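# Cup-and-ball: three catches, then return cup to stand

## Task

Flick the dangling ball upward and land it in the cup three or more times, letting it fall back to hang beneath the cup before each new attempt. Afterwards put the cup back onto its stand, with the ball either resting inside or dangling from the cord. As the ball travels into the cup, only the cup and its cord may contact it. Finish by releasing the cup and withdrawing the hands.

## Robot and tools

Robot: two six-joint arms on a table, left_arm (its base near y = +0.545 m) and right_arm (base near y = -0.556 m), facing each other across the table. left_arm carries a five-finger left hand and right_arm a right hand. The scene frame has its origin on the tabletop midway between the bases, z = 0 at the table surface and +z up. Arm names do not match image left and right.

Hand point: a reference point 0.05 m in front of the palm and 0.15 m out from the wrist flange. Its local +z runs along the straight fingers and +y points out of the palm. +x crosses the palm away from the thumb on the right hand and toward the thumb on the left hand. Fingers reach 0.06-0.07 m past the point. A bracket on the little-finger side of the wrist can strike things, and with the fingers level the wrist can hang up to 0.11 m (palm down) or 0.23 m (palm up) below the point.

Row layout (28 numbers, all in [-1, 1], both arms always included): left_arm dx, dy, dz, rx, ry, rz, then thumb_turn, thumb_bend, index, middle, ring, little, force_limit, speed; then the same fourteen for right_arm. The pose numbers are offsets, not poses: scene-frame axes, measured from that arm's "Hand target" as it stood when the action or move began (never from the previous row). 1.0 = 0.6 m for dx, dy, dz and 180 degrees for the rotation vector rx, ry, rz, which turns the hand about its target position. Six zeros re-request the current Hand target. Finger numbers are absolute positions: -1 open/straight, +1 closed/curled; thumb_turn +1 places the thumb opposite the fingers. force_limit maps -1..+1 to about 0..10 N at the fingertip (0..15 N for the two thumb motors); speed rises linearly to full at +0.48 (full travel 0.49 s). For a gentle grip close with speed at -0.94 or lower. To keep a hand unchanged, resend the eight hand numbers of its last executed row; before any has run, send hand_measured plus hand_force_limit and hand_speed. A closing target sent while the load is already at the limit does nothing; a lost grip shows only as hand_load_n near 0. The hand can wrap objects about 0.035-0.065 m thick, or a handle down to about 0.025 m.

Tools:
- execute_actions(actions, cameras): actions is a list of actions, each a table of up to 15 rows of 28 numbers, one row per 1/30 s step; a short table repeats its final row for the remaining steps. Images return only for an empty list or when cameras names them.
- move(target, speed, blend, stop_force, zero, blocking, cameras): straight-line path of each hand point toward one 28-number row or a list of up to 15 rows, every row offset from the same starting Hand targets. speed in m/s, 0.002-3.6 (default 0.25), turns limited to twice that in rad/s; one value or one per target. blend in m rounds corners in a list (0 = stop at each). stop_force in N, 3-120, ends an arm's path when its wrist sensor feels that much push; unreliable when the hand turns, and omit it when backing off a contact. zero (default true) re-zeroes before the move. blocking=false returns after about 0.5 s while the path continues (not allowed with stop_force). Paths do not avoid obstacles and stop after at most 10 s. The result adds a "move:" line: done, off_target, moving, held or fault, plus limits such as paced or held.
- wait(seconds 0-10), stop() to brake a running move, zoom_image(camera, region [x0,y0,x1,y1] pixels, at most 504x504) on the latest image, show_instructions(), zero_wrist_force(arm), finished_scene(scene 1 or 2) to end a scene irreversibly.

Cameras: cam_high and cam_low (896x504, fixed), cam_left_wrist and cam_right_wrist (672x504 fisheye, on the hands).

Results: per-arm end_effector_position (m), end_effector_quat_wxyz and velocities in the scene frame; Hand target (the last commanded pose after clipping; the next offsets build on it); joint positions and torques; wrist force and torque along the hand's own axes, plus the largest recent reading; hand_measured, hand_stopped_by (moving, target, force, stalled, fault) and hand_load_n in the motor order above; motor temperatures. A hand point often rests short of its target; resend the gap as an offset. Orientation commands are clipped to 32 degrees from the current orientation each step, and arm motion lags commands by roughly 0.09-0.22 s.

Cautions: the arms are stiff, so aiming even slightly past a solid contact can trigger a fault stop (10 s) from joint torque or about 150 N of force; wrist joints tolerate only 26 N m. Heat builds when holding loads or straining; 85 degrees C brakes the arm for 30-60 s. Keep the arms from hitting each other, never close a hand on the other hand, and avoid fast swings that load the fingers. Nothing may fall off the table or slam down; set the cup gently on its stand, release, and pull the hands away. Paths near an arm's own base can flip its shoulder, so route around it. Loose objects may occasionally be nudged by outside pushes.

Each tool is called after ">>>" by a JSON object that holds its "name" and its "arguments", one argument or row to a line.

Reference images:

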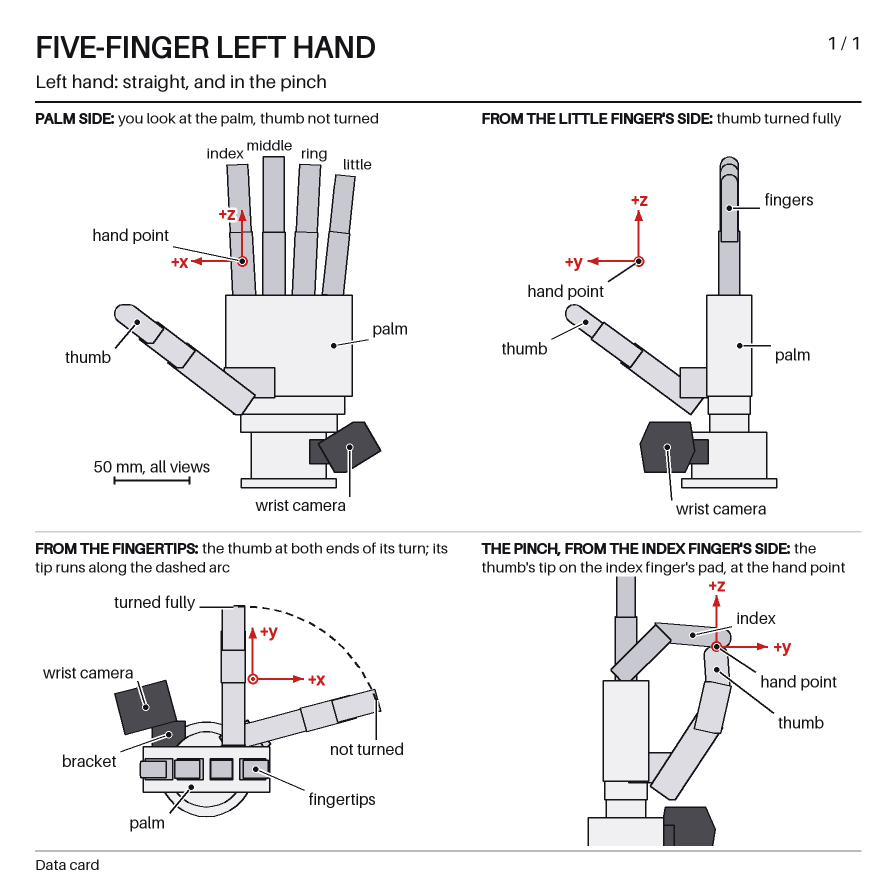

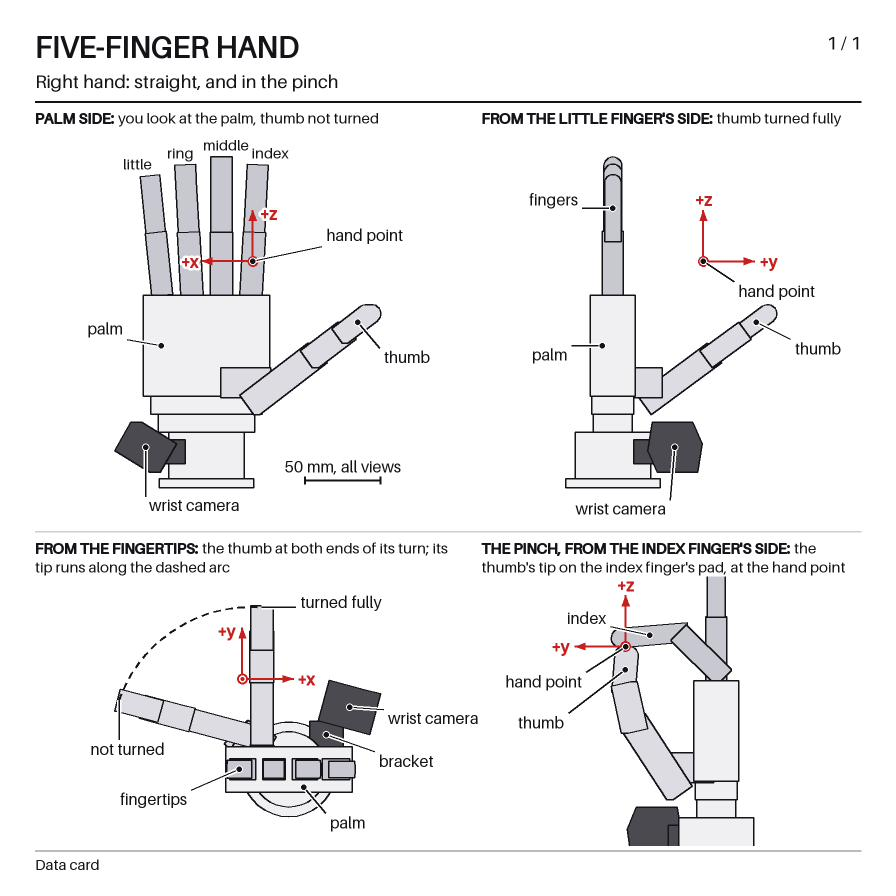

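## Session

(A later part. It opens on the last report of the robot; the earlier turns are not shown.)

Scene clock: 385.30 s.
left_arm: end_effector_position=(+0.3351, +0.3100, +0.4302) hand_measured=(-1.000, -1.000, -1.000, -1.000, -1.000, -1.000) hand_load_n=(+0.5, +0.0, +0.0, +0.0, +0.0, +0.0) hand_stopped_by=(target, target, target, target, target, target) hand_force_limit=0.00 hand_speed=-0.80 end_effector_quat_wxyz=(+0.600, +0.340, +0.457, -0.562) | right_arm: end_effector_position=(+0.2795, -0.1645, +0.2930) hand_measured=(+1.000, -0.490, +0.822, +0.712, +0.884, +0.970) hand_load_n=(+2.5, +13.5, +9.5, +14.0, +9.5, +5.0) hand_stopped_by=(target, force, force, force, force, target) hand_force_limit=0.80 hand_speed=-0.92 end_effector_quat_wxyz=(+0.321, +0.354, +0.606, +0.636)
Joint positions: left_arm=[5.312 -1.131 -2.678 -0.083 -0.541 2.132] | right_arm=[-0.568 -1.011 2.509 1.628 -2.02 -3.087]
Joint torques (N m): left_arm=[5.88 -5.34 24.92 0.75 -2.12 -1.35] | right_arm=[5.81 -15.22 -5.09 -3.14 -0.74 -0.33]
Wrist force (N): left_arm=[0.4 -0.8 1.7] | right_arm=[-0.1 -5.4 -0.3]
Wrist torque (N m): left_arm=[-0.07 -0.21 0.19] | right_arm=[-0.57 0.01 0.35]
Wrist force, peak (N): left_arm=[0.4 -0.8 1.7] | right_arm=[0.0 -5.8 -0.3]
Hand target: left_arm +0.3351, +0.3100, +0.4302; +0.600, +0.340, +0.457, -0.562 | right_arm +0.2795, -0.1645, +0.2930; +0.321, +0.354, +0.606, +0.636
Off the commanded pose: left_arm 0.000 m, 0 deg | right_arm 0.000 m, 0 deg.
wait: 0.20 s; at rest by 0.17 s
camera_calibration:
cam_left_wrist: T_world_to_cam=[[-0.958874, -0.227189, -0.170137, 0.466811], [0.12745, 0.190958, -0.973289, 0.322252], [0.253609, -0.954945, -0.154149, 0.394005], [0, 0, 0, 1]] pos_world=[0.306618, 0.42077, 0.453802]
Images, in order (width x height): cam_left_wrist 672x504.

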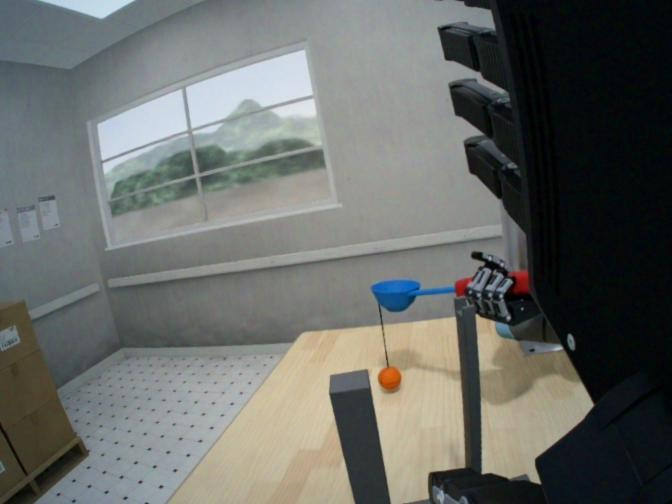

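>>> {"name": "execute_actions", "arguments": {
  "actions": [
    [[0,0,0,0,0,0,-1,-1,-1,-1,-1,-1,0,-0.8,0,0,0,0,0,0,1,0.99,0.98,0.99,0.98,0.97,0.8,-0.92],[0,0,0,0,0,0,-1,-1,-1,-1,-1,-1,0,-0.8,0.0001,0.0001,0.0001,0,0,0,1,0.99,0.98,0.99,0.98,0.97,0.8,-0.92],[0,0,0,0,0,0,-1,-1,-1,-1,-1,-1,0,-0.8,0.0003,0.0003,0.0005,0,0,0,1,0.99,0.98,0.99,0.98,0.97,0.8,-0.92],[0,0,0,0,0,0,-1,-1,-1,-1,-1,-1,0,-0.8,0.0008,0.0008,0.0011,0,0,0,1,0.99,0.98,0.99,0.98,0.97,0.8,-0.92],[0,0,0,0,0,0,-1,-1,-1,-1,-1,-1,0,-0.8,0.0015,0.0015,0.0021,0,0,0,1,0.99,0.98,0.99,0.98,0.97,0.8,-0.92],[0,0,0,0,0,0,-1,-1,-1,-1,-1,-1,0,-0.8,0.0026,0.0026,0.0036,0,0,0,1,0.99,0.98,0.99,0.98,0.97,0.8,-0.92],[0,0,0,0,0,0,-1,-1,-1,-1,-1,-1,0,-0.8,0.0041,0.0041,0.0057,0,0,0,1,0.99,0.98,0.99,0.98,0.97,0.8,-0.92],[0,0,0,0,0,0,-1,-1,-1,-1,-1,-1,0,-0.8,0.0060,0.0060,0.0083,0,0,0,1,0.99,0.98,0.99,0.98,0.97,0.8,-0.92],[0,0,0,0,0,0,-1,-1,-1,-1,-1,-1,0,-0.8,0.0084,0.0084,0.0117,0,0,0,1,0.99,0.98,0.99,0.98,0.97,0.8,-0.92],[0,0,0,0,0,0,-1,-1,-1,-1,-1,-1,0,-0.8,0.0114,0.0114,0.0159,0,0,0,1,0.99,0.98,0.99,0.98,0.97,0.8,-0.92],[0,0,0,0,0,0,-1,-1,-1,-1,-1,-1,0,-0.8,0.0149,0.0149,0.0208,0,0,0,1,0.99,0.98,0.99,0.98,0.97,0.8,-0.92],[0,0,0,0,0,0,-1,-1,-1,-1,-1,-1,0,-0.8,0.0190,0.0190,0.0265,0,0,0,1,0.99,0.98,0.99,0.98,0.97,0.8,-0.92],[0,0,0,0,0,0,-1,-1,-1,-1,-1,-1,0,-0.8,0.0237,0.0237,0.0331,0,0,0,1,0.99,0.98,0.99,0.98,0.97,0.8,-0.92],[0,0,0,0,0,0,-1,-1,-1,-1,-1,-1,0,-0.8,0.0290,0.0290,0.0404,0,0,0,1,0.99,0.98,0.99,0.98,0.97,0.8,-0.92],[0,0,0,0,0,0,-1,-1,-1,-1,-1,-1,0,-0.8,0.0349,0.0349,0.0487,0,0,0,1,0.99,0.98,0.99,0.98,0.97,0.8,-0.92]],
    [[0,0,0,0,0,0,-1,-1,-1,-1,-1,-1,0,-0.8,0.0065,0.0065,0.0090,0,0,0,1,0.99,0.98,0.99,0.98,0.97,0.8,-0.92],[0,0,0,0,0,0,-1,-1,-1,-1,-1,-1,0,-0.8,0.0135,0.0135,0.0187,0,0,0,1,0.99,0.98,0.99,0.98,0.97,0.8,-0.92],[0,0,0,0,0,0,-1,-1,-1,-1,-1,-1,0,-0.8,0.0210,0.0210,0.0292,0,0,0,1,0.99,0.98,0.99,0.98,0.97,0.8,-0.92],[0,0,0,0,0,0,-1,-1,-1,-1,-1,-1,0,-0.8,0.0290,0.0290,0.0404,0,0,0,1,0.99,0.98,0.99,0.98,0.97,0.8,-0.92],[0,0,0,0,0,0,-1,-1,-1,-1,-1,-1,0,-0.8,0.0375,0.0375,0.0522,0,0,0,1,0.99,0.98,0.99,0.98,0.97,0.8,-0.92],[0,0,0,0,0,0,-1,-1,-1,-1,-1,-1,0,-0.8,0.0463,0.0463,0.0645,0,0,0,1,0.99,0.98,0.99,0.98,0.97,0.8,-0.92],[0,0,0,0,0,0,-1,-1,-1,-1,-1,-1,0,-0.8,0.0554,0.0554,0.0772,0,0,0,1,0.99,0.98,0.99,0.98,0.97,0.8,-0.92],[0,0,0,0,0,0,-1,-1,-1,-1,-1,-1,0,-0.8,0.0648,0.0648,0.0902,0,0,0,1,0.99,0.98,0.99,0.98,0.97,0.8,-0.92],[0,0,0,0,0,0,-1,-1,-1,-1,-1,-1,0,-0.8,0.0743,0.0743,0.1036,0,0,0,1,0.99,0.98,0.99,0.98,0.97,0.8,-0.92],[0,0,0,0,0,0,-1,-1,-1,-1,-1,-1,0,-0.8,0.0840,0.0840,0.1170,0,0,0,1,0.99,0.98,0.99,0.98,0.97,0.8,-0.92],[0,0,0,0,0,0,-1,-1,-1,-1,-1,-1,0,-0.8,0.0937,0.0937,0.1306,0,0,0,1,0.99,0.98,0.99,0.98,0.97,0.8,-0.92],[0,0,0,0,0,0,-1,-1,-1,-1,-1,-1,0,-0.8,0.1034,0.1034,0.1440,0,0,0,1,0.99,0.98,0.99,0.98,0.97,0.8,-0.92],[0,0,0,0,0,0,-1,-1,-1,-1,-1,-1,0,-0.8,0.1129,0.1129,0.1574,0,0,0,1,0.99,0.98,0.99,0.98,0.97,0.8,-0.92],[0,0,0,0,0,0,-1,-1,-1,-1,-1,-1,0,-0.8,0.1223,0.1223,0.1704,0,0,0,1,0.99,0.98,0.99,0.98,0.97,0.8,-0.92],[0,0,0,0,0,0,-1,-1,-1,-1,-1,-1,0,-0.8,0.1314,0.1314,0.1831,0,0,0,1,0.99,0.98,0.99,0.98,0.97,0.8,-0.92]],
    [[0,0,0,0,0,0,-1,-1,-1,-1,-1,-1,0,-0.8,0.0088,0.0088,0.0123,0,0,0,1,0.99,0.98,0.99,0.98,0.97,0.8,-0.92],[0,0,0,0,0,0,-1,-1,-1,-1,-1,-1,0,-0.8,0.0173,0.0173,0.0241,0,0,0,1,0.99,0.98,0.99,0.98,0.97,0.8,-0.92],[0,0,0,0,0,0,-1,-1,-1,-1,-1,-1,0,-0.8,0.0253,0.0253,0.0353,0,0,0,1,0.99,0.98,0.99,0.98,0.97,0.8,-0.92],[0,0,0,0,0,0,-1,-1,-1,-1,-1,-1,0,-0.8,0.0328,0.0328,0.0458,0,0,0,1,0.99,0.98,0.99,0.98,0.97,0.8,-0.92],[0,0,0,0,0,0,-1,-1,-1,-1,-1,-1,0,-0.8,0.0398,0.0398,0.0555,0,0,0,1,0.99,0.98,0.99,0.98,0.97,0.8,-0.92],[0,0,0,0,0,0,-1,-1,-1,-1,-1,-1,0,-0.8,0.0463,0.0463,0.0645,0,0,0,1,0.99,0.98,0.99,0.98,0.97,0.8,-0.92],[0,0,0,0,0,0,-1,-1,-1,-1,-1,-1,0,-0.8,0.0522,0.0522,0.0728,0,0,0,1,0.99,0.98,0.99,0.98,0.97,0.8,-0.92],[0,0,0,0,0,0,-1,-1,-1,-1,-1,-1,0,-0.8,0.0575,0.0575,0.0801,0,0,0,1,0.99,0.98,0.99,0.98,0.97,0.8,-0.92],[0,0,0,0,0,0,-1,-1,-1,-1,-1,-1,0,-0.8,0.0622,0.0622,0.0867,0,0,0,1,0.99,0.98,0.99,0.98,0.97,0.8,-0.92],[0,0,0,0,0,0,-1,-1,-1,-1,-1,-1,0,-0.8,0.0663,0.0663,0.0924,0,0,0,1,0.99,0.98,0.99,0.98,0.97,0.8,-0.92],[0,0,0,0,0,0,-1,-1,-1,-1,-1,-1,0,-0.8,0.0698,0.0698,0.0973,0,0,0,1,0.99,0.98,0.99,0.98,0.97,0.8,-0.92],[0,0,0,0,0,0,-1,-1,-1,-1,-1,-1,0,-0.8,0.0728,0.0728,0.1015,0,0,0,1,0.99,0.98,0.99,0.98,0.97,0.8,-0.92],[0,0,0,0,0,0,-1,-1,-1,-1,-1,-1,0,-0.8,0.0752,0.0752,0.1049,0,0,0,1,0.99,0.98,0.99,0.98,0.97,0.8,-0.92],[0,0,0,0,0,0,-1,-1,-1,-1,-1,-1,0,-0.8,0.0771,0.0771,0.1075,0,0,0,1,0.99,0.98,0.99,0.98,0.97,0.8,-0.92],[0,0,0,0,0,0,-1,-1,-1,-1,-1,-1,0,-0.8,0.0786,0.0786,0.1096,0,0,0,1,0.99,0.98,0.99,0.98,0.97,0.8,-0.92]],
    [[0,0,0,0,0,0,-1,-1,-1,-1,-1,-1,0,-0.8,0.0011,0.0011,0.0015,0,0,0,1,0.99,0.98,0.99,0.98,0.97,0.8,-0.92],[0,0,0,0,0,0,-1,-1,-1,-1,-1,-1,0,-0.8,0.0018,0.0018,0.0025,0,0,0,1,0.99,0.98,0.99,0.98,0.97,0.8,-0.92],[0,0,0,0,0,0,-1,-1,-1,-1,-1,-1,0,-0.8,0.0023,0.0023,0.0031,0,0,0,1,0.99,0.98,0.99,0.98,0.97,0.8,-0.92],[0,0,0,0,0,0,-1,-1,-1,-1,-1,-1,0,-0.8,0.0025,0.0025,0.0035,0,0,0,1,0.99,0.98,0.99,0.98,0.97,0.8,-0.92],[0,0,0,0,0,0,-1,-1,-1,-1,-1,-1,0,-0.8,0.0026,0.0026,0.0036,0,0,0,1,0.99,0.98,0.99,0.98,0.97,0.8,-0.92]]
  ],
  "cameras": ["cam_left_wrist"]
}}

>>> {"name": "wait", "arguments": {
  "seconds": 0.2,
  "cameras": ["cam_left_wrist"]
}}

>>> {"name": "wait", "arguments": {
  "seconds": 0.2,
  "cameras": ["cam_left_wrist"]
}}

>>> {"name": "execute_actions", "arguments": {
  "actions": [
    [[0,0,0,0,0,0,-1,-1,-1,-1,-1,-1,0,-0.8,-0.0002,-0.0002,0,0,0,0,1,0.99,0.98,0.99,0.98,0.97,0.8,-0.92],[0,0,0,0,0,0,-1,-1,-1,-1,-1,-1,0,-0.8,-0.0021,-0.0021,0,0,0,0,1,0.99,0.98,0.99,0.98,0.97,0.8,-0.92],[0,0,0,0,0,0,-1,-1,-1,-1,-1,-1,0,-0.8,-0.0070,-0.0070,0,0,0,0,1,0.99,0.98,0.99,0.98,0.97,0.8,-0.92],[0,0,0,0,0,0,-1,-1,-1,-1,-1,-1,0,-0.8,-0.0157,-0.0157,0,0,0,0,1,0.99,0.98,0.99,0.98,0.97,0.8,-0.92],[0,0,0,0,0,0,-1,-1,-1,-1,-1,-1,0,-0.8,-0.0286,-0.0286,0,0,0,0,1,0.99,0.98,0.99,0.98,0.97,0.8,-0.92],[0,0,0,0,0,0,-1,-1,-1,-1,-1,-1,0,-0.8,-0.0454,-0.0454,0,0,0,0,1,0.99,0.98,0.99,0.98,0.97,0.8,-0.92],[0,0,0,0,0,0,-1,-1,-1,-1,-1,-1,0,-0.8,-0.0651,-0.0651,0,0,0,0,1,0.99,0.98,0.99,0.98,0.97,0.8,-0.92],[0,0,0,0,0,0,-1,-1,-1,-1,-1,-1,0,-0.8,-0.0864,-0.0864,0,0,0,0,1,0.99,0.98,0.99,0.98,0.97,0.8,-0.92],[0,0,0,0,0,0,-1,-1,-1,-1,-1,-1,0,-0.8,-0.1081,-0.1081,0,0,0,0,1,0.99,0.98,0.99,0.98,0.97,0.8,-0.92],[0,0,0,0,0,0,-1,-1,-1,-1,-1,-1,0,-0.8,-0.1295,-0.1295,0,0,0,0,1,0.99,0.98,0.99,0.98,0.97,0.8,-0.92],[0,0,0,0,0,0,-1,-1,-1,-1,-1,-1,0,-0.8,-0.1497,-0.1497,0,0,0,0,1,0.99,0.98,0.99,0.98,0.97,0.8,-0.92],[0,0,0,0,0,0,-1,-1,-1,-1,-1,-1,0,-0.8,-0.1673,-0.1673,0,0,0,0,1,0.99,0.98,0.99,0.98,0.97,0.8,-0.92],[0,0,0,0,0,0,-1,-1,-1,-1,-1,-1,0,-0.8,-0.1816,-0.1816,0,0,0,0,1,0.99,0.98,0.99,0.98,0.97,0.8,-0.92],[0,0,0,0,0,0,-1,-1,-1,-1,-1,-1,0,-0.8,-0.1916,-0.1916,0,0,0,0,1,0.99,0.98,0.99,0.98,0.97,0.8,-0.92],[0,0,0,0,0,0,-1,-1,-1,-1,-1,-1,0,-0.8,-0.1968,-0.1968,0,0,0,0,1,0.99,0.98,0.99,0.98,0.97,0.8,-0.92]],
    [[0,0,0,0,0,0,-1,-1,-1,-1,-1,-1,0,-0.8,0,0,0,0,0,0,1,0.99,0.98,0.99,0.98,0.97,0.8,-0.92],[0,0,0,0,0,0,-1,-1,-1,-1,-1,-1,0,-0.8,0.0052,0.0052,0,0,0,0,1,0.99,0.98,0.99,0.98,0.97,0.8,-0.92],[0,0,0,0,0,0,-1,-1,-1,-1,-1,-1,0,-0.8,0.0152,0.0152,0,0,0,0,1,0.99,0.98,0.99,0.98,0.97,0.8,-0.92],[0,0,0,0,0,0,-1,-1,-1,-1,-1,-1,0,-0.8,0.0295,0.0295,0,0,0,0,1,0.99,0.98,0.99,0.98,0.97,0.8,-0.92],[0,0,0,0,0,0,-1,-1,-1,-1,-1,-1,0,-0.8,0.0471,0.0471,0,0,0,0,1,0.99,0.98,0.99,0.98,0.97,0.8,-0.92],[0,0,0,0,0,0,-1,-1,-1,-1,-1,-1,0,-0.8,0.0673,0.0673,0,0,0,0,1,0.99,0.98,0.99,0.98,0.97,0.8,-0.92],[0,0,0,0,0,0,-1,-1,-1,-1,-1,-1,0,-0.8,0.0887,0.0887,0.0003,0,0,0,1,0.99,0.98,0.99,0.98,0.97,0.8,-0.92],[0,0,0,0,0,0,-1,-1,-1,-1,-1,-1,0,-0.8,0.1102,0.1102,0.0027,0,0,0,1,0.99,0.98,0.99,0.98,0.97,0.8,-0.92],[0,0,0,0,0,0,-1,-1,-1,-1,-1,-1,0,-0.8,0.1307,0.1307,0.0085,0,0,0,1,0.99,0.98,0.99,0.98,0.97,0.8,-0.92],[0,0,0,0,0,0,-1,-1,-1,-1,-1,-1,0,-0.8,0.1494,0.1494,0.0192,0,0,0,1,0.99,0.98,0.99,0.98,0.97,0.8,-0.92],[0,0,0,0,0,0,-1,-1,-1,-1,-1,-1,0,-0.8,0.1655,0.1655,0.0350,0,0,0,1,0.99,0.98,0.99,0.98,0.97,0.8,-0.92],[0,0,0,0,0,0,-1,-1,-1,-1,-1,-1,0,-0.8,0.1781,0.1781,0.0555,0,0,0,1,0.99,0.98,0.99,0.98,0.97,0.8,-0.92],[0,0,0,0,0,0,-1,-1,-1,-1,-1,-1,0,-0.8,0.1869,0.1869,0.0795,0,0,0,1,0.99,0.98,0.99,0.98,0.97,0.8,-0.92],[0,0,0,0,0,0,-1,-1,-1,-1,-1,-1,0,-0.8,0.1914,0.1914,0.1055,0,0,0,1,0.99,0.98,0.99,0.98,0.97,0.8,-0.92],[0,0,0,0,0,0,-1,-1,-1,-1,-1,-1,0,-0.8,0.1914,0.1914,0.1315,0,0,0,1,0.99,0.98,0.99,0.98,0.97,0.8,-0.92]],
    [[0,0,0,0,0,0,-1,-1,-1,-1,-1,-1,0,-0.8,-0.0045,-0.0045,0.0233,0,0,0,1,0.99,0.98,0.99,0.98,0.97,0.8,-0.92],[0,0,0,0,0,0,-1,-1,-1,-1,-1,-1,0,-0.8,-0.0133,-0.0133,0.0420,0,0,0,1,0.99,0.98,0.99,0.98,0.97,0.8,-0.92],[0,0,0,0,0,0,-1,-1,-1,-1,-1,-1,0,-0.8,-0.0259,-0.0259,0.0538,0,0,0,1,0.99,0.98,0.99,0.98,0.97,0.8,-0.92],[0,0,0,0,0,0,-1,-1,-1,-1,-1,-1,0,-0.8,-0.0407,-0.0433,0.0580,0,0,0,1,0.99,0.98,0.99,0.98,0.97,0.8,-0.92],[0,0,0,0,0,0,-1,-1,-1,-1,-1,-1,0,-0.8,-0.0556,-0.0658,0.0538,0,0,0,1,0.99,0.98,0.99,0.98,0.97,0.8,-0.92],[0,0,0,0,0,0,-1,-1,-1,-1,-1,-1,0,-0.8,-0.0702,-0.0922,0.0420,0,0,0,1,0.99,0.98,0.99,0.98,0.97,0.8,-0.92],[0,0,0,0,0,0,-1,-1,-1,-1,-1,-1,0,-0.8,-0.0843,-0.1209,0.0233,0,0,0,1,0.99,0.98,0.99,0.98,0.97,0.8,-0.92],[0,0,0,0,0,0,-1,-1,-1,-1,-1,-1,0,-0.8,-0.0968,-0.1498,0,0,0,0,1,0.99,0.98,0.99,0.98,0.97,0.8,-0.92],[0,0,0,0,0,0,-1,-1,-1,-1,-1,-1,0,-0.8,-0.1072,-0.1768,-0.0260,0,0,0,1,0.99,0.98,0.99,0.98,0.97,0.8,-0.92],[0,0,0,0,0,0,-1,-1,-1,-1,-1,-1,0,-0.8,-0.1165,-0.2007,-0.0523,0,0,0,1,0.99,0.98,0.99,0.98,0.97,0.8,-0.92],[0,0,0,0,0,0,-1,-1,-1,-1,-1,-1,0,-0.8,-0.1254,-0.2214,-0.0788,0,0,0,1,0.99,0.98,0.99,0.98,0.97,0.8,-0.92],[0,0,0,0,0,0,-1,-1,-1,-1,-1,-1,0,-0.8,-0.1345,-0.2379,-0.1052,0,0,0,1,0.99,0.98,0.99,0.98,0.97,0.8,-0.92],[0,0,0,0,0,0,-1,-1,-1,-1,-1,-1,0,-0.8,-0.1439,-0.2499,-0.1315,0,0,0,1,0.99,0.98,0.99,0.98,0.97,0.8,-0.92],[0,0,0,0,0,0,-1,-1,-1,-1,-1,-1,0,-0.8,-0.1528,-0.2588,-0.1560,0,0,0,1,0.99,0.98,0.99,0.98,0.97,0.8,-0.92],[0,0,0,0,0,0,-1,-1,-1,-1,-1,-1,0,-0.8,-0.1597,-0.2657,-0.1768,0,0,0,1,0.99,0.98,0.99,0.98,0.97,0.8,-0.92]],
    [[0,0,0,0,0,0,-1,-1,-1,-1,-1,-1,0,-0.8,-0.0048,-0.0048,-0.0168,0,0,0,1,0.99,0.98,0.99,0.98,0.97,0.8,-0.92],[0,0,0,0,0,0,-1,-1,-1,-1,-1,-1,0,-0.8,-0.0078,-0.0078,-0.0300,0,0,0,1,0.99,0.98,0.99,0.98,0.97,0.8,-0.92],[0,0,0,0,0,0,-1,-1,-1,-1,-1,-1,0,-0.8,-0.0087,-0.0087,-0.0395,0,0,0,1,0.99,0.98,0.99,0.98,0.97,0.8,-0.92],[0,0,0,0,0,0,-1,-1,-1,-1,-1,-1,0,-0.8,-0.0087,-0.0087,-0.0450,0,0,0,1,0.99,0.98,0.99,0.98,0.97,0.8,-0.92],[0,0,0,0,0,0,-1,-1,-1,-1,-1,-1,0,-0.8,-0.0087,-0.0087,-0.0468,0,0,0,1,0.99,0.98,0.99,0.98,0.97,0.8,-0.92]]
  ],
  "cameras": ["cam_left_wrist", "cam_high"]
}}

>>> {"name": "wait", "arguments": {
  "seconds": 0.0667,
  "cameras": ["cam_left_wrist"]
}}

Scene clock: 397.47 s.
left_arm: end_effector_position=(+0.3351, +0.3100, +0.4302) hand_measured=(-1.000, -1.000, -1.000, -1.000, -1.000, -1.000) hand_load_n=(+0.0, +0.0, +0.0, +0.0, +0.0, +0.0) hand_stopped_by=(target, target, target, target, target, target) hand_force_limit=0.00 hand_speed=-0.80 end_effector_quat_wxyz=(+0.600, +0.340, +0.457, -0.562) | right_arm: end_effector_position=(+0.4280, -0.0159, +0.5000) hand_measured=(+1.000, -0.490, +0.822, +0.712, +0.884, +0.970) hand_load_n=(+2.5, +13.5, +9.5, +14.0, +9.0, +5.0) hand_stopped_by=(target, force, force, force, force, target) hand_force_limit=0.80 hand_speed=-0.92 end_effector_quat_wxyz=(+0.321, +0.354, +0.606, +0.636)
Joint positions: left_arm=[5.312 -1.131 -2.678 -0.083 -0.541 2.132] | right_arm=[-0.678 -1.265 1.889 2.502 -1.91 -3.086]
Joint torques (N m): left_arm=[5.51 -5.51 24.85 0.55 -2 -1.51] | right_arm=[-3.45 -35.58 -9.8 -4.03 0.48 1.44]
Wrist force (N): left_arm=[0.5 -0.6 1.7] | right_arm=[0.6 -5.2 -0.1]
Wrist torque (N m): left_arm=[-0.04 -0.22 0.18] | right_arm=[-0.55 -0.09 0.22]
Wrist force, peak (N): left_arm=[0.6 -1.1 2.0] | right_arm=[0.0 -6.4 -1.2]
Hand target: left_arm +0.3351, +0.3100, +0.4302; +0.600, +0.340, +0.457, -0.562 | right_arm +0.4280, -0.0160, +0.5000; +0.321, +0.354, +0.606, +0.636
Off the commanded pose: left_arm 0.000 m, 0 deg | right_arm 0.000 m, 0 deg.
camera_calibration:
cam_left_wrist: T_world_to_cam=[[-0.958874, -0.227189, -0.170137, 0.466811], [0.12745, 0.190958, -0.973289, 0.322252], [0.253609, -0.954945, -0.154149, 0.394005], [0, 0, 0, 1]] pos_world=[0.306618, 0.42077, 0.453802]
Images, in order (width x height): cam_left_wrist 672x504.

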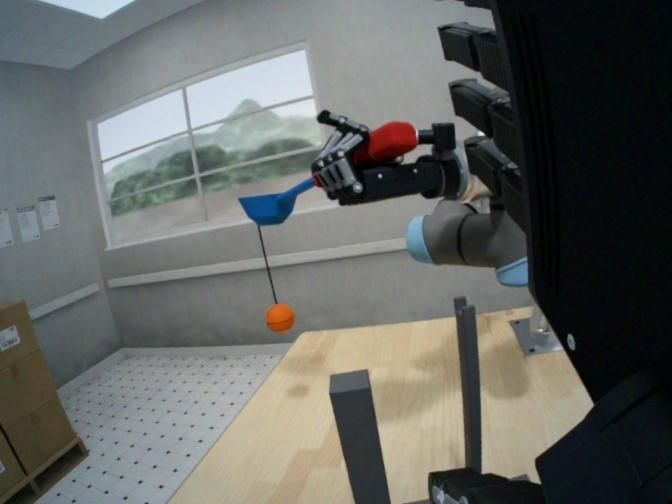

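Scene clock: 397.67 s.
left_arm: end_effector_position=(+0.3351, +0.3100, +0.4302) hand_measured=(-1.000, -1.000, -1.000, -1.000, -1.000, -1.000) hand_load_n=(+0.0, +0.0, +0.0, +0.0, +0.0, +0.0) hand_stopped_by=(target, target, target, target, target, target) hand_force_limit=0.00 hand_speed=-0.80 end_effector_quat_wxyz=(+0.600, +0.340, +0.457, -0.562) | right_arm: end_effector_position=(+0.4280, -0.0159, +0.5000) hand_measured=(+1.000, -0.490, +0.822, +0.712, +0.884, +0.970) hand_load_n=(+2.5, +13.5, +9.5, +14.0, +9.5, +5.0) hand_stopped_by=(target, force, force, force, force, target) hand_force_limit=0.80 hand_speed=-0.92 end_effector_quat_wxyz=(+0.321, +0.354, +0.606, +0.636)
Joint positions: left_arm=[5.312 -1.131 -2.678 -0.083 -0.541 2.132] | right_arm=[-0.678 -1.265 1.889 2.502 -1.91 -3.086]
Joint torques (N m): left_arm=[5.4 -5.31 25.54 0.46 -2.27 -1.34] | right_arm=[-0.81 -41.15 -8.86 -4.05 -0.12 1.51]
Wrist force (N): left_arm=[0.2 -0.7 1.7] | right_arm=[0.6 -5.5 0.3]
Wrist torque (N m): left_arm=[-0.06 -0.18 0.18] | right_arm=[-0.63 -0.11 0.21]
Wrist force, peak (N): left_arm=[0.4 -0.7 1.7] | right_arm=[0.6 -5.6 0.0]
Hand target: left_arm +0.3351, +0.3100, +0.4302; +0.600, +0.340, +0.457, -0.562 | right_arm +0.4280, -0.0160, +0.5000; +0.321, +0.354, +0.606, +0.636
Off the commanded pose: left_arm 0.000 m, 0 deg | right_arm 0.000 m, 0 deg.
wait: 0.20 s; at rest by 0.17 s
camera_calibration:
cam_left_wrist: T_world_to_cam=[[-0.958874, -0.227189, -0.170137, 0.466811], [0.12745, 0.190958, -0.973289, 0.322252], [0.253609, -0.954945, -0.154149, 0.394005], [0, 0, 0, 1]] pos_world=[0.306618, 0.42077, 0.453802]
Images, in order (width x height): cam_left_wrist 672x504.

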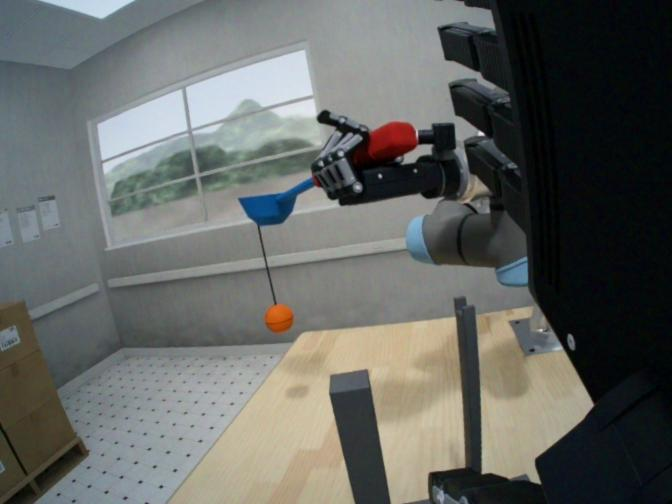

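Scene clock: 397.87 s.
left_arm: end_effector_position=(+0.3351, +0.3100, +0.4302) hand_measured=(-1.000, -1.000, -1.000, -1.000, -1.000, -1.000) hand_load_n=(+0.0, +0.0, +0.0, +0.5, +0.0, +0.0) hand_stopped_by=(target, target, target, target, target, target) hand_force_limit=0.00 hand_speed=-0.80 end_effector_quat_wxyz=(+0.600, +0.340, +0.457, -0.562) | right_arm: end_effector_position=(+0.4280, -0.0159, +0.5000) hand_measured=(+1.000, -0.490, +0.822, +0.712, +0.884, +0.970) hand_load_n=(+2.5, +13.5, +9.5, +14.0, +9.5, +4.5) hand_stopped_by=(target, force, force, force, force, target) hand_force_limit=0.80 hand_speed=-0.92 end_effector_quat_wxyz=(+0.321, +0.354, +0.606, +0.636)
Joint positions: left_arm=[5.312 -1.131 -2.678 -0.083 -0.541 2.132] | right_arm=[-0.678 -1.265 1.889 2.502 -1.91 -3.086]
Joint torques (N m): left_arm=[6.04 -4.64 25.98 0.66 -2.19 -1.56] | right_arm=[0.3 -43.74 -9.7 -3.97 -0.72 1.5]
Wrist force (N): left_arm=[0.4 -0.8 1.4] | right_arm=[0.5 -5.4 0.0]
Wrist torque (N m): left_arm=[-0.06 -0.23 0.20] | right_arm=[-0.61 -0.08 0.20]
Wrist force, peak (N): left_arm=[0.3 -0.7 1.7] | right_arm=[0.4 -5.7 0.0]
Hand target: left_arm +0.3351, +0.3100, +0.4302; +0.600, +0.340, +0.457, -0.562 | right_arm +0.4280, -0.0160, +0.5000; +0.321, +0.354, +0.606, +0.636
Off the commanded pose: left_arm 0.000 m, 0 deg | right_arm 0.000 m, 0 deg.
wait: 0.20 s; at rest by 0.17 s
camera_calibration:
cam_left_wrist: T_world_to_cam=[[-0.958874, -0.227189, -0.170137, 0.466811], [0.12745, 0.190958, -0.973289, 0.322252], [0.253609, -0.954945, -0.154149, 0.394005], [0, 0, 0, 1]] pos_world=[0.306618, 0.42077, 0.453802]
Images, in order (width x height): cam_left_wrist 672x504.

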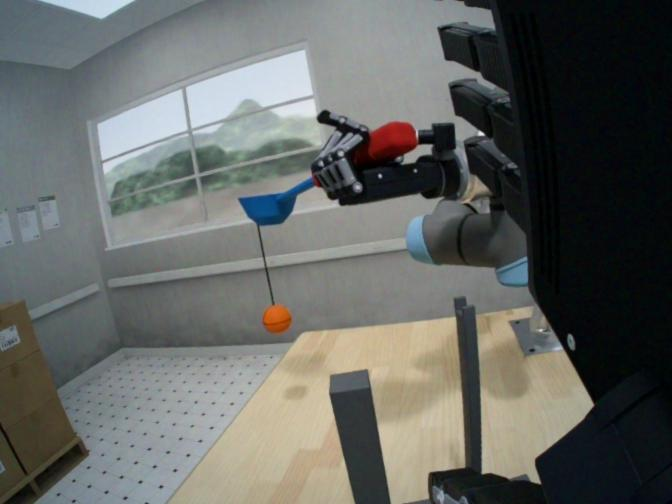

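Scene clock: 400.07 s.
left_arm: end_effector_position=(+0.3351, +0.3100, +0.4302) hand_measured=(-1.000, -1.000, -1.000, -1.000, -1.000, -1.000) hand_load_n=(+0.0, +0.0, +0.0, +0.0, +0.0, +0.0) hand_stopped_by=(target, target, target, target, target, target) hand_force_limit=0.00 hand_speed=-0.80 end_effector_quat_wxyz=(+0.600, +0.340, +0.457, -0.562) | right_arm: end_effector_position=(+0.3237, -0.1839, +0.4448) hand_measured=(+1.000, -0.490, +0.822, +0.712, +0.886, +0.970) hand_load_n=(+4.0, +13.5, +0.0, +14.5, +3.0, +5.5) hand_stopped_by=(target, force, force, force, force, target) hand_force_limit=0.80 hand_speed=-0.92 end_effector_quat_wxyz=(+0.321, +0.354, +0.606, +0.636)
Joint positions: left_arm=[5.312 -1.131 -2.678 -0.083 -0.541 2.132] | right_arm=[-0.76 -1.59 2.477 2.24 -1.828 -3.084]
Joint torques (N m): left_arm=[5.26 -4.69 25.67 0.59 -1.99 -1.57] | right_arm=[9.85 -3.26 -5.74 -3.31 1.31 1.42]
Wrist force (N): left_arm=[0.3 -0.9 1.6] | right_arm=[0.7 -5.7 0.1]
Wrist torque (N m): left_arm=[-0.07 -0.20 0.19] | right_arm=[-0.66 0.02 0.35]
Wrist force, peak (N): left_arm=[0.5 -0.9 1.9] | right_arm=[-0.6 -10.0 -3.1]
Hand target: left_arm +0.3351, +0.3100, +0.4302; +0.600, +0.340, +0.457, -0.562 | right_arm +0.3237, -0.1838, +0.4448; +0.321, +0.354, +0.606, +0.636
Off the commanded pose: left_arm 0.000 m, 0 deg | right_arm 0.000 m, 0 deg.
camera_calibration:
cam_left_wrist: T_world_to_cam=[[-0.958874, -0.227189, -0.170137, 0.466811], [0.12745, 0.190958, -0.973289, 0.322252], [0.253609, -0.954945, -0.154149, 0.394005], [0, 0, 0, 1]] pos_world=[0.306618, 0.42077, 0.453802]
Images, in order (width x height): cam_high 896x504, cam_left_wrist 672x504.

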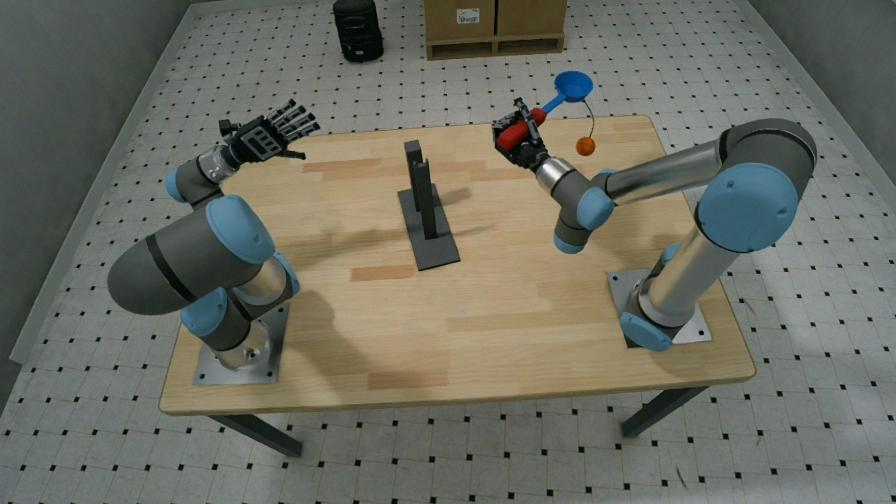

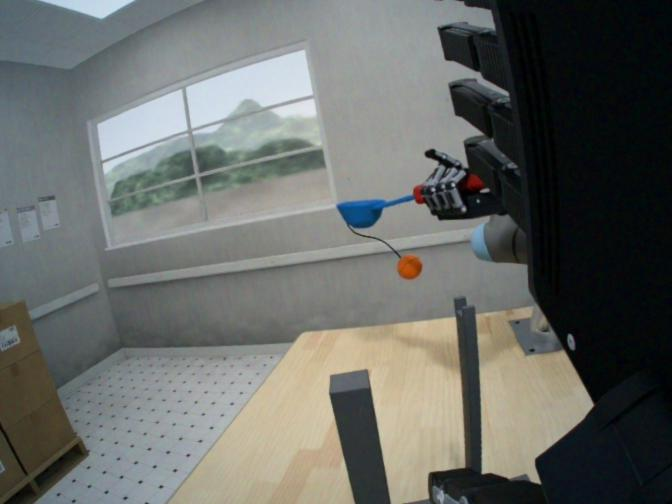

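Scene clock: 400.17 s.
left_arm: end_effector_position=(+0.3351, +0.3100, +0.4302) hand_measured=(-1.000, -1.000, -1.000, -1.000, -1.000, -1.000) hand_load_n=(+0.0, +0.0, +0.0, +0.0, +0.0, +0.0) hand_stopped_by=(target, target, target, target, target, target) hand_force_limit=0.00 hand_speed=-0.80 end_effector_quat_wxyz=(+0.600, +0.340, +0.457, -0.562) | right_arm: end_effector_position=(+0.3237, -0.1839, +0.4448) hand_measured=(+1.000, -0.490, +0.822, +0.712, +0.886, +0.970) hand_load_n=(+3.0, +13.5, +0.5, +14.5, +2.0, +5.0) hand_stopped_by=(target, force, force, force, force, target) hand_force_limit=0.80 hand_speed=-0.92 end_effector_quat_wxyz=(+0.321, +0.354, +0.606, +0.636)
Joint positions: left_arm=[5.312 -1.131 -2.678 -0.083 -0.541 2.132] | right_arm=[-0.76 -1.59 2.477 2.24 -1.828 -3.084]
Joint torques (N m): left_arm=[5.55 -5.07 24.73 0.53 -2.08 -1.52] | right_arm=[9.55 -4.06 -6.26 -3.02 2.12 1.06]
Wrist force (N): left_arm=[0.5 -0.5 1.5] | right_arm=[0.2 -4.9 -0.1]
Wrist torque (N m): left_arm=[-0.02 -0.23 0.20] | right_arm=[-0.59 0.02 0.25]
Wrist force, peak (N): left_arm=[0.4 -0.8 1.5] | right_arm=[0.2 -7.5 -1.3]
Hand target: left_arm +0.3351, +0.3100, +0.4302; +0.600, +0.340, +0.457, -0.562 | right_arm +0.3237, -0.1838, +0.4448; +0.321, +0.354, +0.606, +0.636
Off the commanded pose: left_arm 0.000 m, 0 deg | right_arm 0.000 m, 0 deg.
wait: 0.10 s; no rest
camera_calibration:
cam_left_wrist: T_world_to_cam=[[-0.958874, -0.227189, -0.170137, 0.466811], [0.12745, 0.190958, -0.973289, 0.322252], [0.253609, -0.954945, -0.154149, 0.394005], [0, 0, 0, 1]] pos_world=[0.306618, 0.42077, 0.453802]
Images, in order (width x height): cam_left_wrist 672x504.

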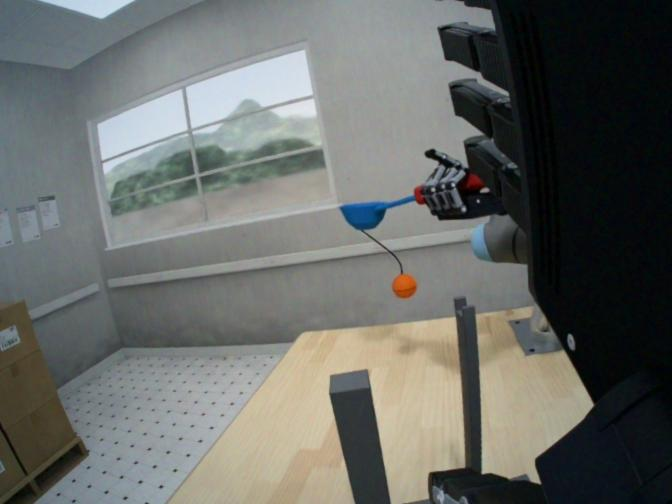

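>>> {"name": "move", "arguments": {
  "target": [
    [0,0,0,0,0,0,-1,-1,-1,-1,-1,-1,0,-0.8,-0.0737,0.0322,-0.2213,0,0,0,1,0.99,0.98,0.99,0.98,0.97,0.8,-0.92],
    [0,0,0,0,0,0,-1,-1,-1,-1,-1,-1,0,-0.8,-0.0737,0.0322,-0.2647,0,0,0,1,0.99,0.98,0.99,0.98,0.97,0.8,-0.92]
  ],
  "speed": [0.12,0.03]
}}

>>> {"name": "move", "arguments": {
  "target": [0,0,0,0,0,0,-1,-1,-1,-1,-1,-1,0,-0.8,0,0,0,0,0,0,1,0.99,1.0,0.99,1.0,0.98,0.8,-0.92],
  "speed": 0.1
}}

>>> {"name": "wait", "arguments": {
  "seconds": 1.0,
  "cameras": ["cam_left_wrist"]
}}

>>> {"name": "zoom_image", "arguments": {
  "camera": "cam_left_wrist",
  "region": [320, 260, 480, 420]
}}

>>> {"name": "move", "arguments": {
  "target": [0,0,0,0,0,0,-1,-1,-1,-1,-1,-1,0,-0.8,0,0,0.0117,0,0,0,1,0.99,1.0,0.99,1.0,0.98,0.8,-0.92],
  "speed": 0.002,
  "cameras": ["cam_left_wrist"]
}}

>>> {"name": "zoom_image", "arguments": {
  "camera": "cam_left_wrist",
  "region": [320, 260, 480, 420]
}}

>>> {"name": "wait", "arguments": {
  "seconds": 0.2,
  "cameras": ["cam_left_wrist"]
}}

>>> {"name": "wait", "arguments": {
  "seconds": 0.2,
  "cameras": ["cam_left_wrist"]
}}

Scene clock: 420.27 s.
left_arm: end_effector_position=(+0.3351, +0.3100, +0.4302) hand_measured=(-1.000, -1.000, -1.000, -1.000, -1.000, -1.000) hand_load_n=(+0.0, +0.0, +0.0, +0.0, +0.0, +0.0) hand_stopped_by=(target, target, target, target, target, target) hand_force_limit=0.00 hand_speed=-0.80 end_effector_quat_wxyz=(+0.600, +0.340, +0.457, -0.562) | right_arm: end_effector_position=(+0.2795, -0.1645, +0.2859) hand_measured=(+1.000, -0.490, +0.822, +0.712, +0.886, +0.970) hand_load_n=(+3.0, +13.5, +0.5, +14.5, +1.5, +3.5) hand_stopped_by=(target, force, force, force, force, target) hand_force_limit=0.80 hand_speed=-0.92 end_effector_quat_wxyz=(+0.321, +0.354, +0.606, +0.636)
Joint positions: left_arm=[5.312 -1.131 -2.678 -0.083 -0.541 2.132] | right_arm=[-0.568 -0.983 2.507 1.602 -2.02 -3.087]
Joint torques (N m): left_arm=[5.16 -4.9 24.21 0.52 -2.12 -1.42] | right_arm=[-5.05 -37.76 -7.31 0.33 -0.39 -0.39]
Wrist force (N): left_arm=[0.4 -0.6 1.6] | right_arm=[0.1 -5.8 -0.4]
Wrist torque (N m): left_arm=[-0.03 -0.22 0.19] | right_arm=[-0.63 -0.03 0.41]
Wrist force, peak (N): left_arm=[0.6 -1.0 2.1] | right_arm=[0.8 -7.5 -0.6]
Hand target: left_arm +0.3351, +0.3100, +0.4302; +0.600, +0.340, +0.457, -0.562 | right_arm +0.2795, -0.1645, +0.2859; +0.321, +0.354, +0.606, +0.636
Off the commanded pose: left_arm 0.000 m, 0 deg | right_arm 0.000 m, 0 deg.
move: done

Scene clock: 420.77 s.
left_arm: end_effector_position=(+0.3351, +0.3100, +0.4302) hand_measured=(-1.000, -1.000, -1.000, -1.000, -1.000, -1.000) hand_load_n=(+0.0, +0.0, +0.0, +0.0, +0.0, +0.0) hand_stopped_by=(target, target, target, target, target, target) hand_force_limit=0.00 hand_speed=-0.80 end_effector_quat_wxyz=(+0.600, +0.340, +0.457, -0.562) | right_arm: end_effector_position=(+0.2795, -0.1645, +0.2859) hand_measured=(+1.000, -0.490, +0.858, +0.712, +0.920, +0.980) hand_load_n=(+2.0, +13.5, +9.5, +14.0, +11.0, +1.0) hand_stopped_by=(target, force, force, force, force, target) hand_force_limit=0.80 hand_speed=-0.92 end_effector_quat_wxyz=(+0.321, +0.354, +0.606, +0.636)
Joint positions: left_arm=[5.312 -1.131 -2.678 -0.083 -0.541 2.132] | right_arm=[-0.568 -0.983 2.507 1.602 -2.02 -3.087]
Joint torques (N m): left_arm=[5.83 -4.75 24.72 0.31 -1.94 -1.5] | right_arm=[-10.19 -38.86 6.14 0.2 1.76 -1.88]
Wrist force (N): left_arm=[0.5 -1.0 2.0] | right_arm=[0.3 -5.5 -0.4]
Wrist torque (N m): left_arm=[-0.12 -0.22 0.21] | right_arm=[-0.58 -0.06 0.42]
Wrist force, peak (N): left_arm=[0.5 -1.0 2.0] | right_arm=[0.1 -6.0 -0.1]
Hand target: left_arm +0.3351, +0.3100, +0.4302; +0.600, +0.340, +0.457, -0.562 | right_arm +0.2795, -0.1645, +0.2859; +0.321, +0.354, +0.606, +0.636
Off the commanded pose: left_arm 0.000 m, 0 deg | right_arm 0.000 m, 0 deg.
move: done

Scene clock: 421.77 s.
left_arm: end_effector_position=(+0.3351, +0.3100, +0.4302) hand_measured=(-1.000, -1.000, -1.000, -1.000, -1.000, -1.000) hand_load_n=(+0.0, +0.0, +0.0, +0.0, +0.0, +0.0) hand_stopped_by=(target, target, target, target, target, target) hand_force_limit=0.00 hand_speed=-0.80 end_effector_quat_wxyz=(+0.600, +0.340, +0.457, -0.562) | right_arm: end_effector_position=(+0.2795, -0.1645, +0.2859) hand_measured=(+1.000, -0.490, +0.858, +0.712, +0.920, +0.980) hand_load_n=(+2.0, +13.5, +9.5, +14.0, +10.5, +0.5) hand_stopped_by=(target, force, force, force, force, target) hand_force_limit=0.80 hand_speed=-0.92 end_effector_quat_wxyz=(+0.321, +0.354, +0.606, +0.636)
Joint positions: left_arm=[5.312 -1.131 -2.678 -0.083 -0.541 2.132] | right_arm=[-0.568 -0.983 2.507 1.602 -2.02 -3.087]
Joint torques (N m): left_arm=[6.86 -4.86 24.89 0.48 -2.11 -1.46] | right_arm=[-11.19 -39.41 7.98 -0.04 2 -2.05]
Wrist force (N): left_arm=[0.5 -0.7 1.5] | right_arm=[0.2 -5.3 -0.5]
Wrist torque (N m): left_arm=[-0.05 -0.23 0.20] | right_arm=[-0.58 -0.07 0.36]
Wrist force, peak (N): left_arm=[0.4 -0.8 1.9] | right_arm=[0.4 -5.9 -0.5]
Hand target: left_arm +0.3351, +0.3100, +0.4302; +0.600, +0.340, +0.457, -0.562 | right_arm +0.2795, -0.1645, +0.2859; +0.321, +0.354, +0.606, +0.636
Off the commanded pose: left_arm 0.000 m, 0 deg | right_arm 0.000 m, 0 deg.
wait: 1.00 s; at rest by 0.17 s
camera_calibration:
cam_left_wrist: T_world_to_cam=[[-0.958874, -0.227189, -0.170137, 0.466811], [0.12745, 0.190958, -0.973289, 0.322252], [0.253609, -0.954945, -0.154149, 0.394005], [0, 0, 0, 1]] pos_world=[0.306618, 0.42077, 0.453802]
Images, in order (width x height): cam_left_wrist 672x504.

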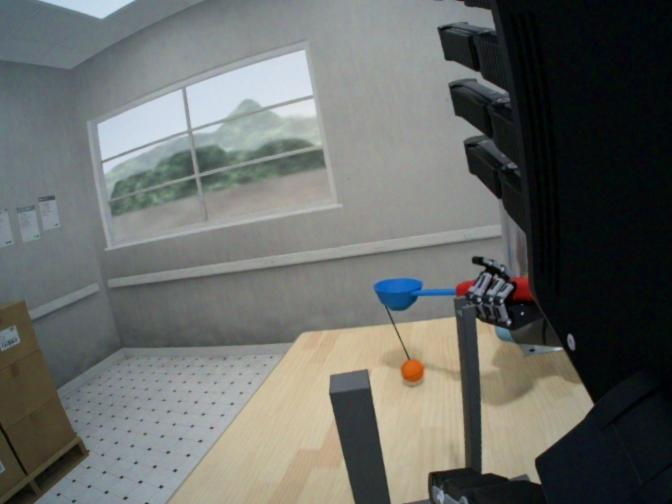

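Scaled by 3.150 from the camera's 672x504 image, which has a finer 960x720 frame.

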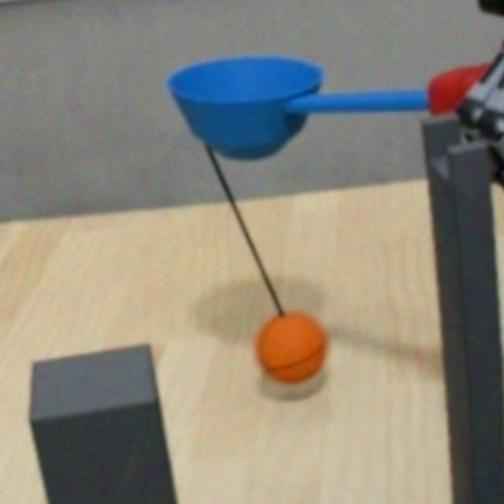

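Scene clock: 425.50 s.
left_arm: end_effector_position=(+0.3351, +0.3100, +0.4302) hand_measured=(-1.000, -1.000, -1.000, -1.000, -1.000, -1.000) hand_load_n=(+0.0, +0.0, +0.0, +0.0, +0.0, +0.0) hand_stopped_by=(target, target, target, target, target, target) hand_force_limit=0.00 hand_speed=-0.80 end_effector_quat_wxyz=(+0.600, +0.340, +0.457, -0.562) | right_arm: end_effector_position=(+0.2795, -0.1645, +0.2930) hand_measured=(+1.000, -0.490, +0.858, +0.712, +0.920, +0.980) hand_load_n=(+2.0, +13.5, +9.5, +14.0, +11.0, +0.5) hand_stopped_by=(target, force, force, force, force, target) hand_force_limit=0.80 hand_speed=-0.92 end_effector_quat_wxyz=(+0.321, +0.354, +0.606, +0.636)
Joint positions: left_arm=[5.312 -1.131 -2.678 -0.083 -0.541 2.132] | right_arm=[-0.568 -1.011 2.509 1.628 -2.02 -3.087]
Joint torques (N m): left_arm=[4.82 -5.08 25.65 0.35 -2.06 -1.49] | right_arm=[-10.88 -31.8 7.39 -0.22 2.11 -1.87]
Wrist force (N): left_arm=[0.2 -0.6 1.8] | right_arm=[0.3 -5.6 -0.3]
Wrist torque (N m): left_arm=[-0.04 -0.19 0.18] | right_arm=[-0.60 -0.08 0.41]
Wrist force, peak (N): left_arm=[0.8 -0.7 2.1] | right_arm=[0.4 -6.0 -0.5]
Hand target: left_arm +0.3351, +0.3100, +0.4302; +0.600, +0.340, +0.457, -0.562 | right_arm +0.2795, -0.1645, +0.2930; +0.321, +0.354, +0.606, +0.636
Off the commanded pose: left_arm 0.000 m, 0 deg | right_arm 0.000 m, 0 deg.
move: done
camera_calibration:
cam_left_wrist: T_world_to_cam=[[-0.958874, -0.227189, -0.170137, 0.466811], [0.12745, 0.190958, -0.973289, 0.322252], [0.253609, -0.954945, -0.154149, 0.394005], [0, 0, 0, 1]] pos_world=[0.306618, 0.42077, 0.453802]
Images, in order (width x height): cam_left_wrist 672x504.

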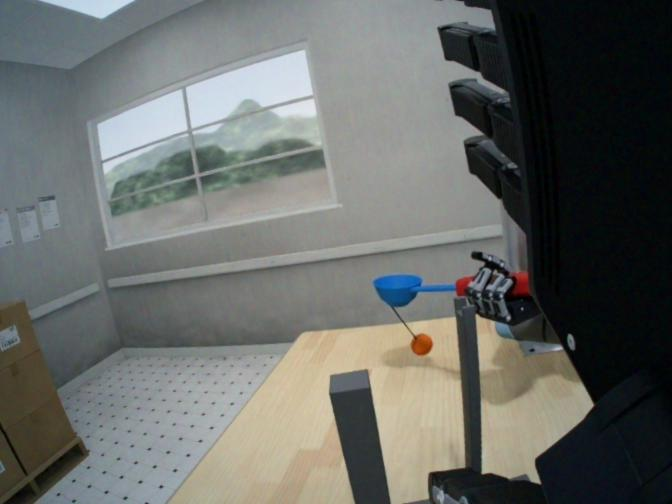

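Scaled by 3.150 from the camera's 672x504 image, which has a finer 960x720 frame.

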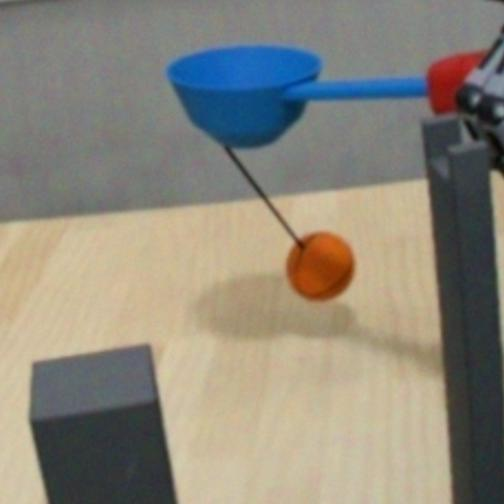

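Scene clock: 425.70 s.
left_arm: end_effector_position=(+0.3351, +0.3100, +0.4302) hand_measured=(-1.000, -1.000, -1.000, -1.000, -1.000, -1.000) hand_load_n=(+0.0, +0.0, +0.0, +0.0, +0.0, +0.0) hand_stopped_by=(target, target, target, target, target, target) hand_force_limit=0.00 hand_speed=-0.80 end_effector_quat_wxyz=(+0.600, +0.340, +0.457, -0.562) | right_arm: end_effector_position=(+0.2795, -0.1645, +0.2930) hand_measured=(+1.000, -0.490, +0.858, +0.712, +0.920, +0.980) hand_load_n=(+2.5, +13.5, +10.0, +14.0, +10.5, +0.5) hand_stopped_by=(target, force, force, force, force, target) hand_force_limit=0.80 hand_speed=-0.92 end_effector_quat_wxyz=(+0.321, +0.354, +0.606, +0.636)
Joint positions: left_arm=[5.312 -1.131 -2.678 -0.083 -0.541 2.132] | right_arm=[-0.568 -1.011 2.509 1.628 -2.02 -3.087]
Joint torques (N m): left_arm=[5.23 -5.25 24.98 0.49 -2.07 -1.55] | right_arm=[-9.9 -27.73 6.42 -1.59 2.01 -1.87]
Wrist force (N): left_arm=[0.3 -0.4 1.4] | right_arm=[0.2 -5.5 -0.3]
Wrist torque (N m): left_arm=[0.00 -0.21 0.17] | right_arm=[-0.63 0.02 0.35]
Wrist force, peak (N): left_arm=[0.5 -0.8 1.7] | right_arm=[0.2 -5.9 -0.5]
Hand target: left_arm +0.3351, +0.3100, +0.4302; +0.600, +0.340, +0.457, -0.562 | right_arm +0.2795, -0.1645, +0.2930; +0.321, +0.354, +0.606, +0.636
Off the commanded pose: left_arm 0.000 m, 0 deg | right_arm 0.000 m, 0 deg.
wait: 0.20 s; at rest by 0.17 s
camera_calibration:
cam_left_wrist: T_world_to_cam=[[-0.958874, -0.227189, -0.170137, 0.466811], [0.12745, 0.190958, -0.973289, 0.322252], [0.253609, -0.954945, -0.154149, 0.394005], [0, 0, 0, 1]] pos_world=[0.306618, 0.42077, 0.453802]
Images, in order (width x height): cam_left_wrist 672x504.

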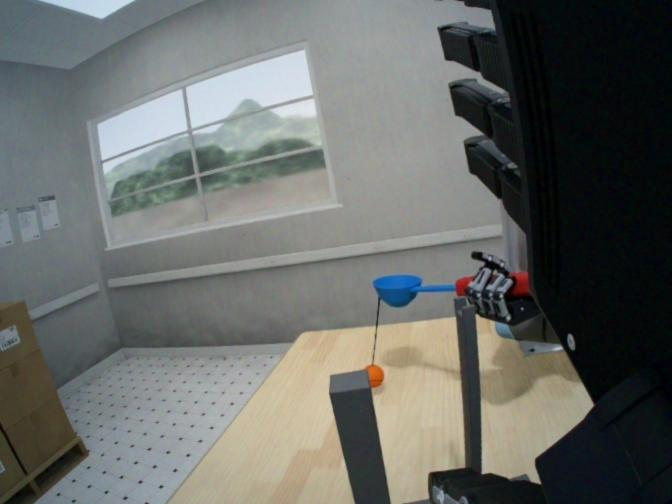

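Scene clock: 425.90 s.
left_arm: end_effector_position=(+0.3351, +0.3100, +0.4302) hand_measured=(-1.000, -1.000, -1.000, -1.000, -1.000, -1.000) hand_load_n=(+0.0, +0.0, +0.0, +0.0, +0.0, +0.0) hand_stopped_by=(target, target, target, target, target, target) hand_force_limit=0.00 hand_speed=-0.80 end_effector_quat_wxyz=(+0.600, +0.340, +0.457, -0.562) | right_arm: end_effector_position=(+0.2795, -0.1645, +0.2930) hand_measured=(+1.000, -0.490, +0.858, +0.712, +0.920, +0.980) hand_load_n=(+2.0, +13.5, +10.0, +14.0, +10.5, +0.5) hand_stopped_by=(target, force, force, force, force, target) hand_force_limit=0.80 hand_speed=-0.92 end_effector_quat_wxyz=(+0.321, +0.354, +0.606, +0.636)
Joint positions: left_arm=[5.312 -1.131 -2.678 -0.083 -0.541 2.132] | right_arm=[-0.568 -1.011 2.509 1.628 -2.02 -3.087]
Joint torques (N m): left_arm=[5.54 -5.39 24.87 0.3 -2.03 -1.46] | right_arm=[-11.01 -21.73 5.61 -2.76 2.06 -2]
Wrist force (N): left_arm=[0.5 -1.0 1.7] | right_arm=[0.0 -5.7 -0.3]
Wrist torque (N m): left_arm=[-0.09 -0.24 0.21] | right_arm=[-0.62 0.04 0.38]
Wrist force, peak (N): left_arm=[0.5 -1.0 1.7] | right_arm=[0.5 -5.7 0.0]
Hand target: left_arm +0.3351, +0.3100, +0.4302; +0.600, +0.340, +0.457, -0.562 | right_arm +0.2795, -0.1645, +0.2930; +0.321, +0.354, +0.606, +0.636
Off the commanded pose: left_arm 0.000 m, 0 deg | right_arm 0.000 m, 0 deg.
wait: 0.20 s; at rest by 0.17 s
camera_calibration:
cam_left_wrist: T_world_to_cam=[[-0.958874, -0.227189, -0.170137, 0.466811], [0.12745, 0.190958, -0.973289, 0.322252], [0.253609, -0.954945, -0.154149, 0.394005], [0, 0, 0, 1]] pos_world=[0.306618, 0.42077, 0.453802]
Images, in order (width x height): cam_left_wrist 672x504.

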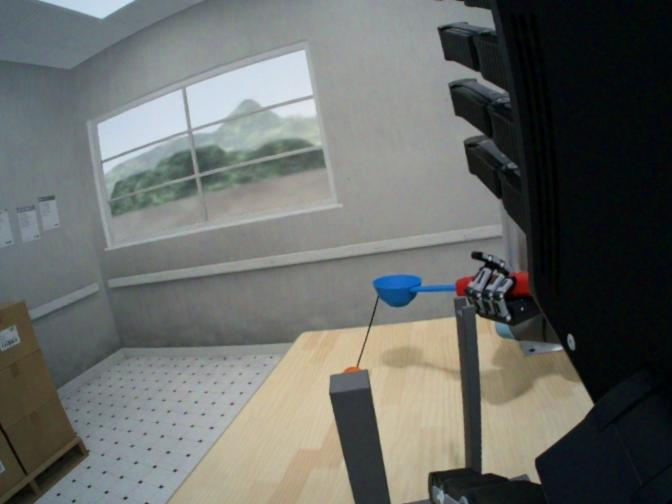

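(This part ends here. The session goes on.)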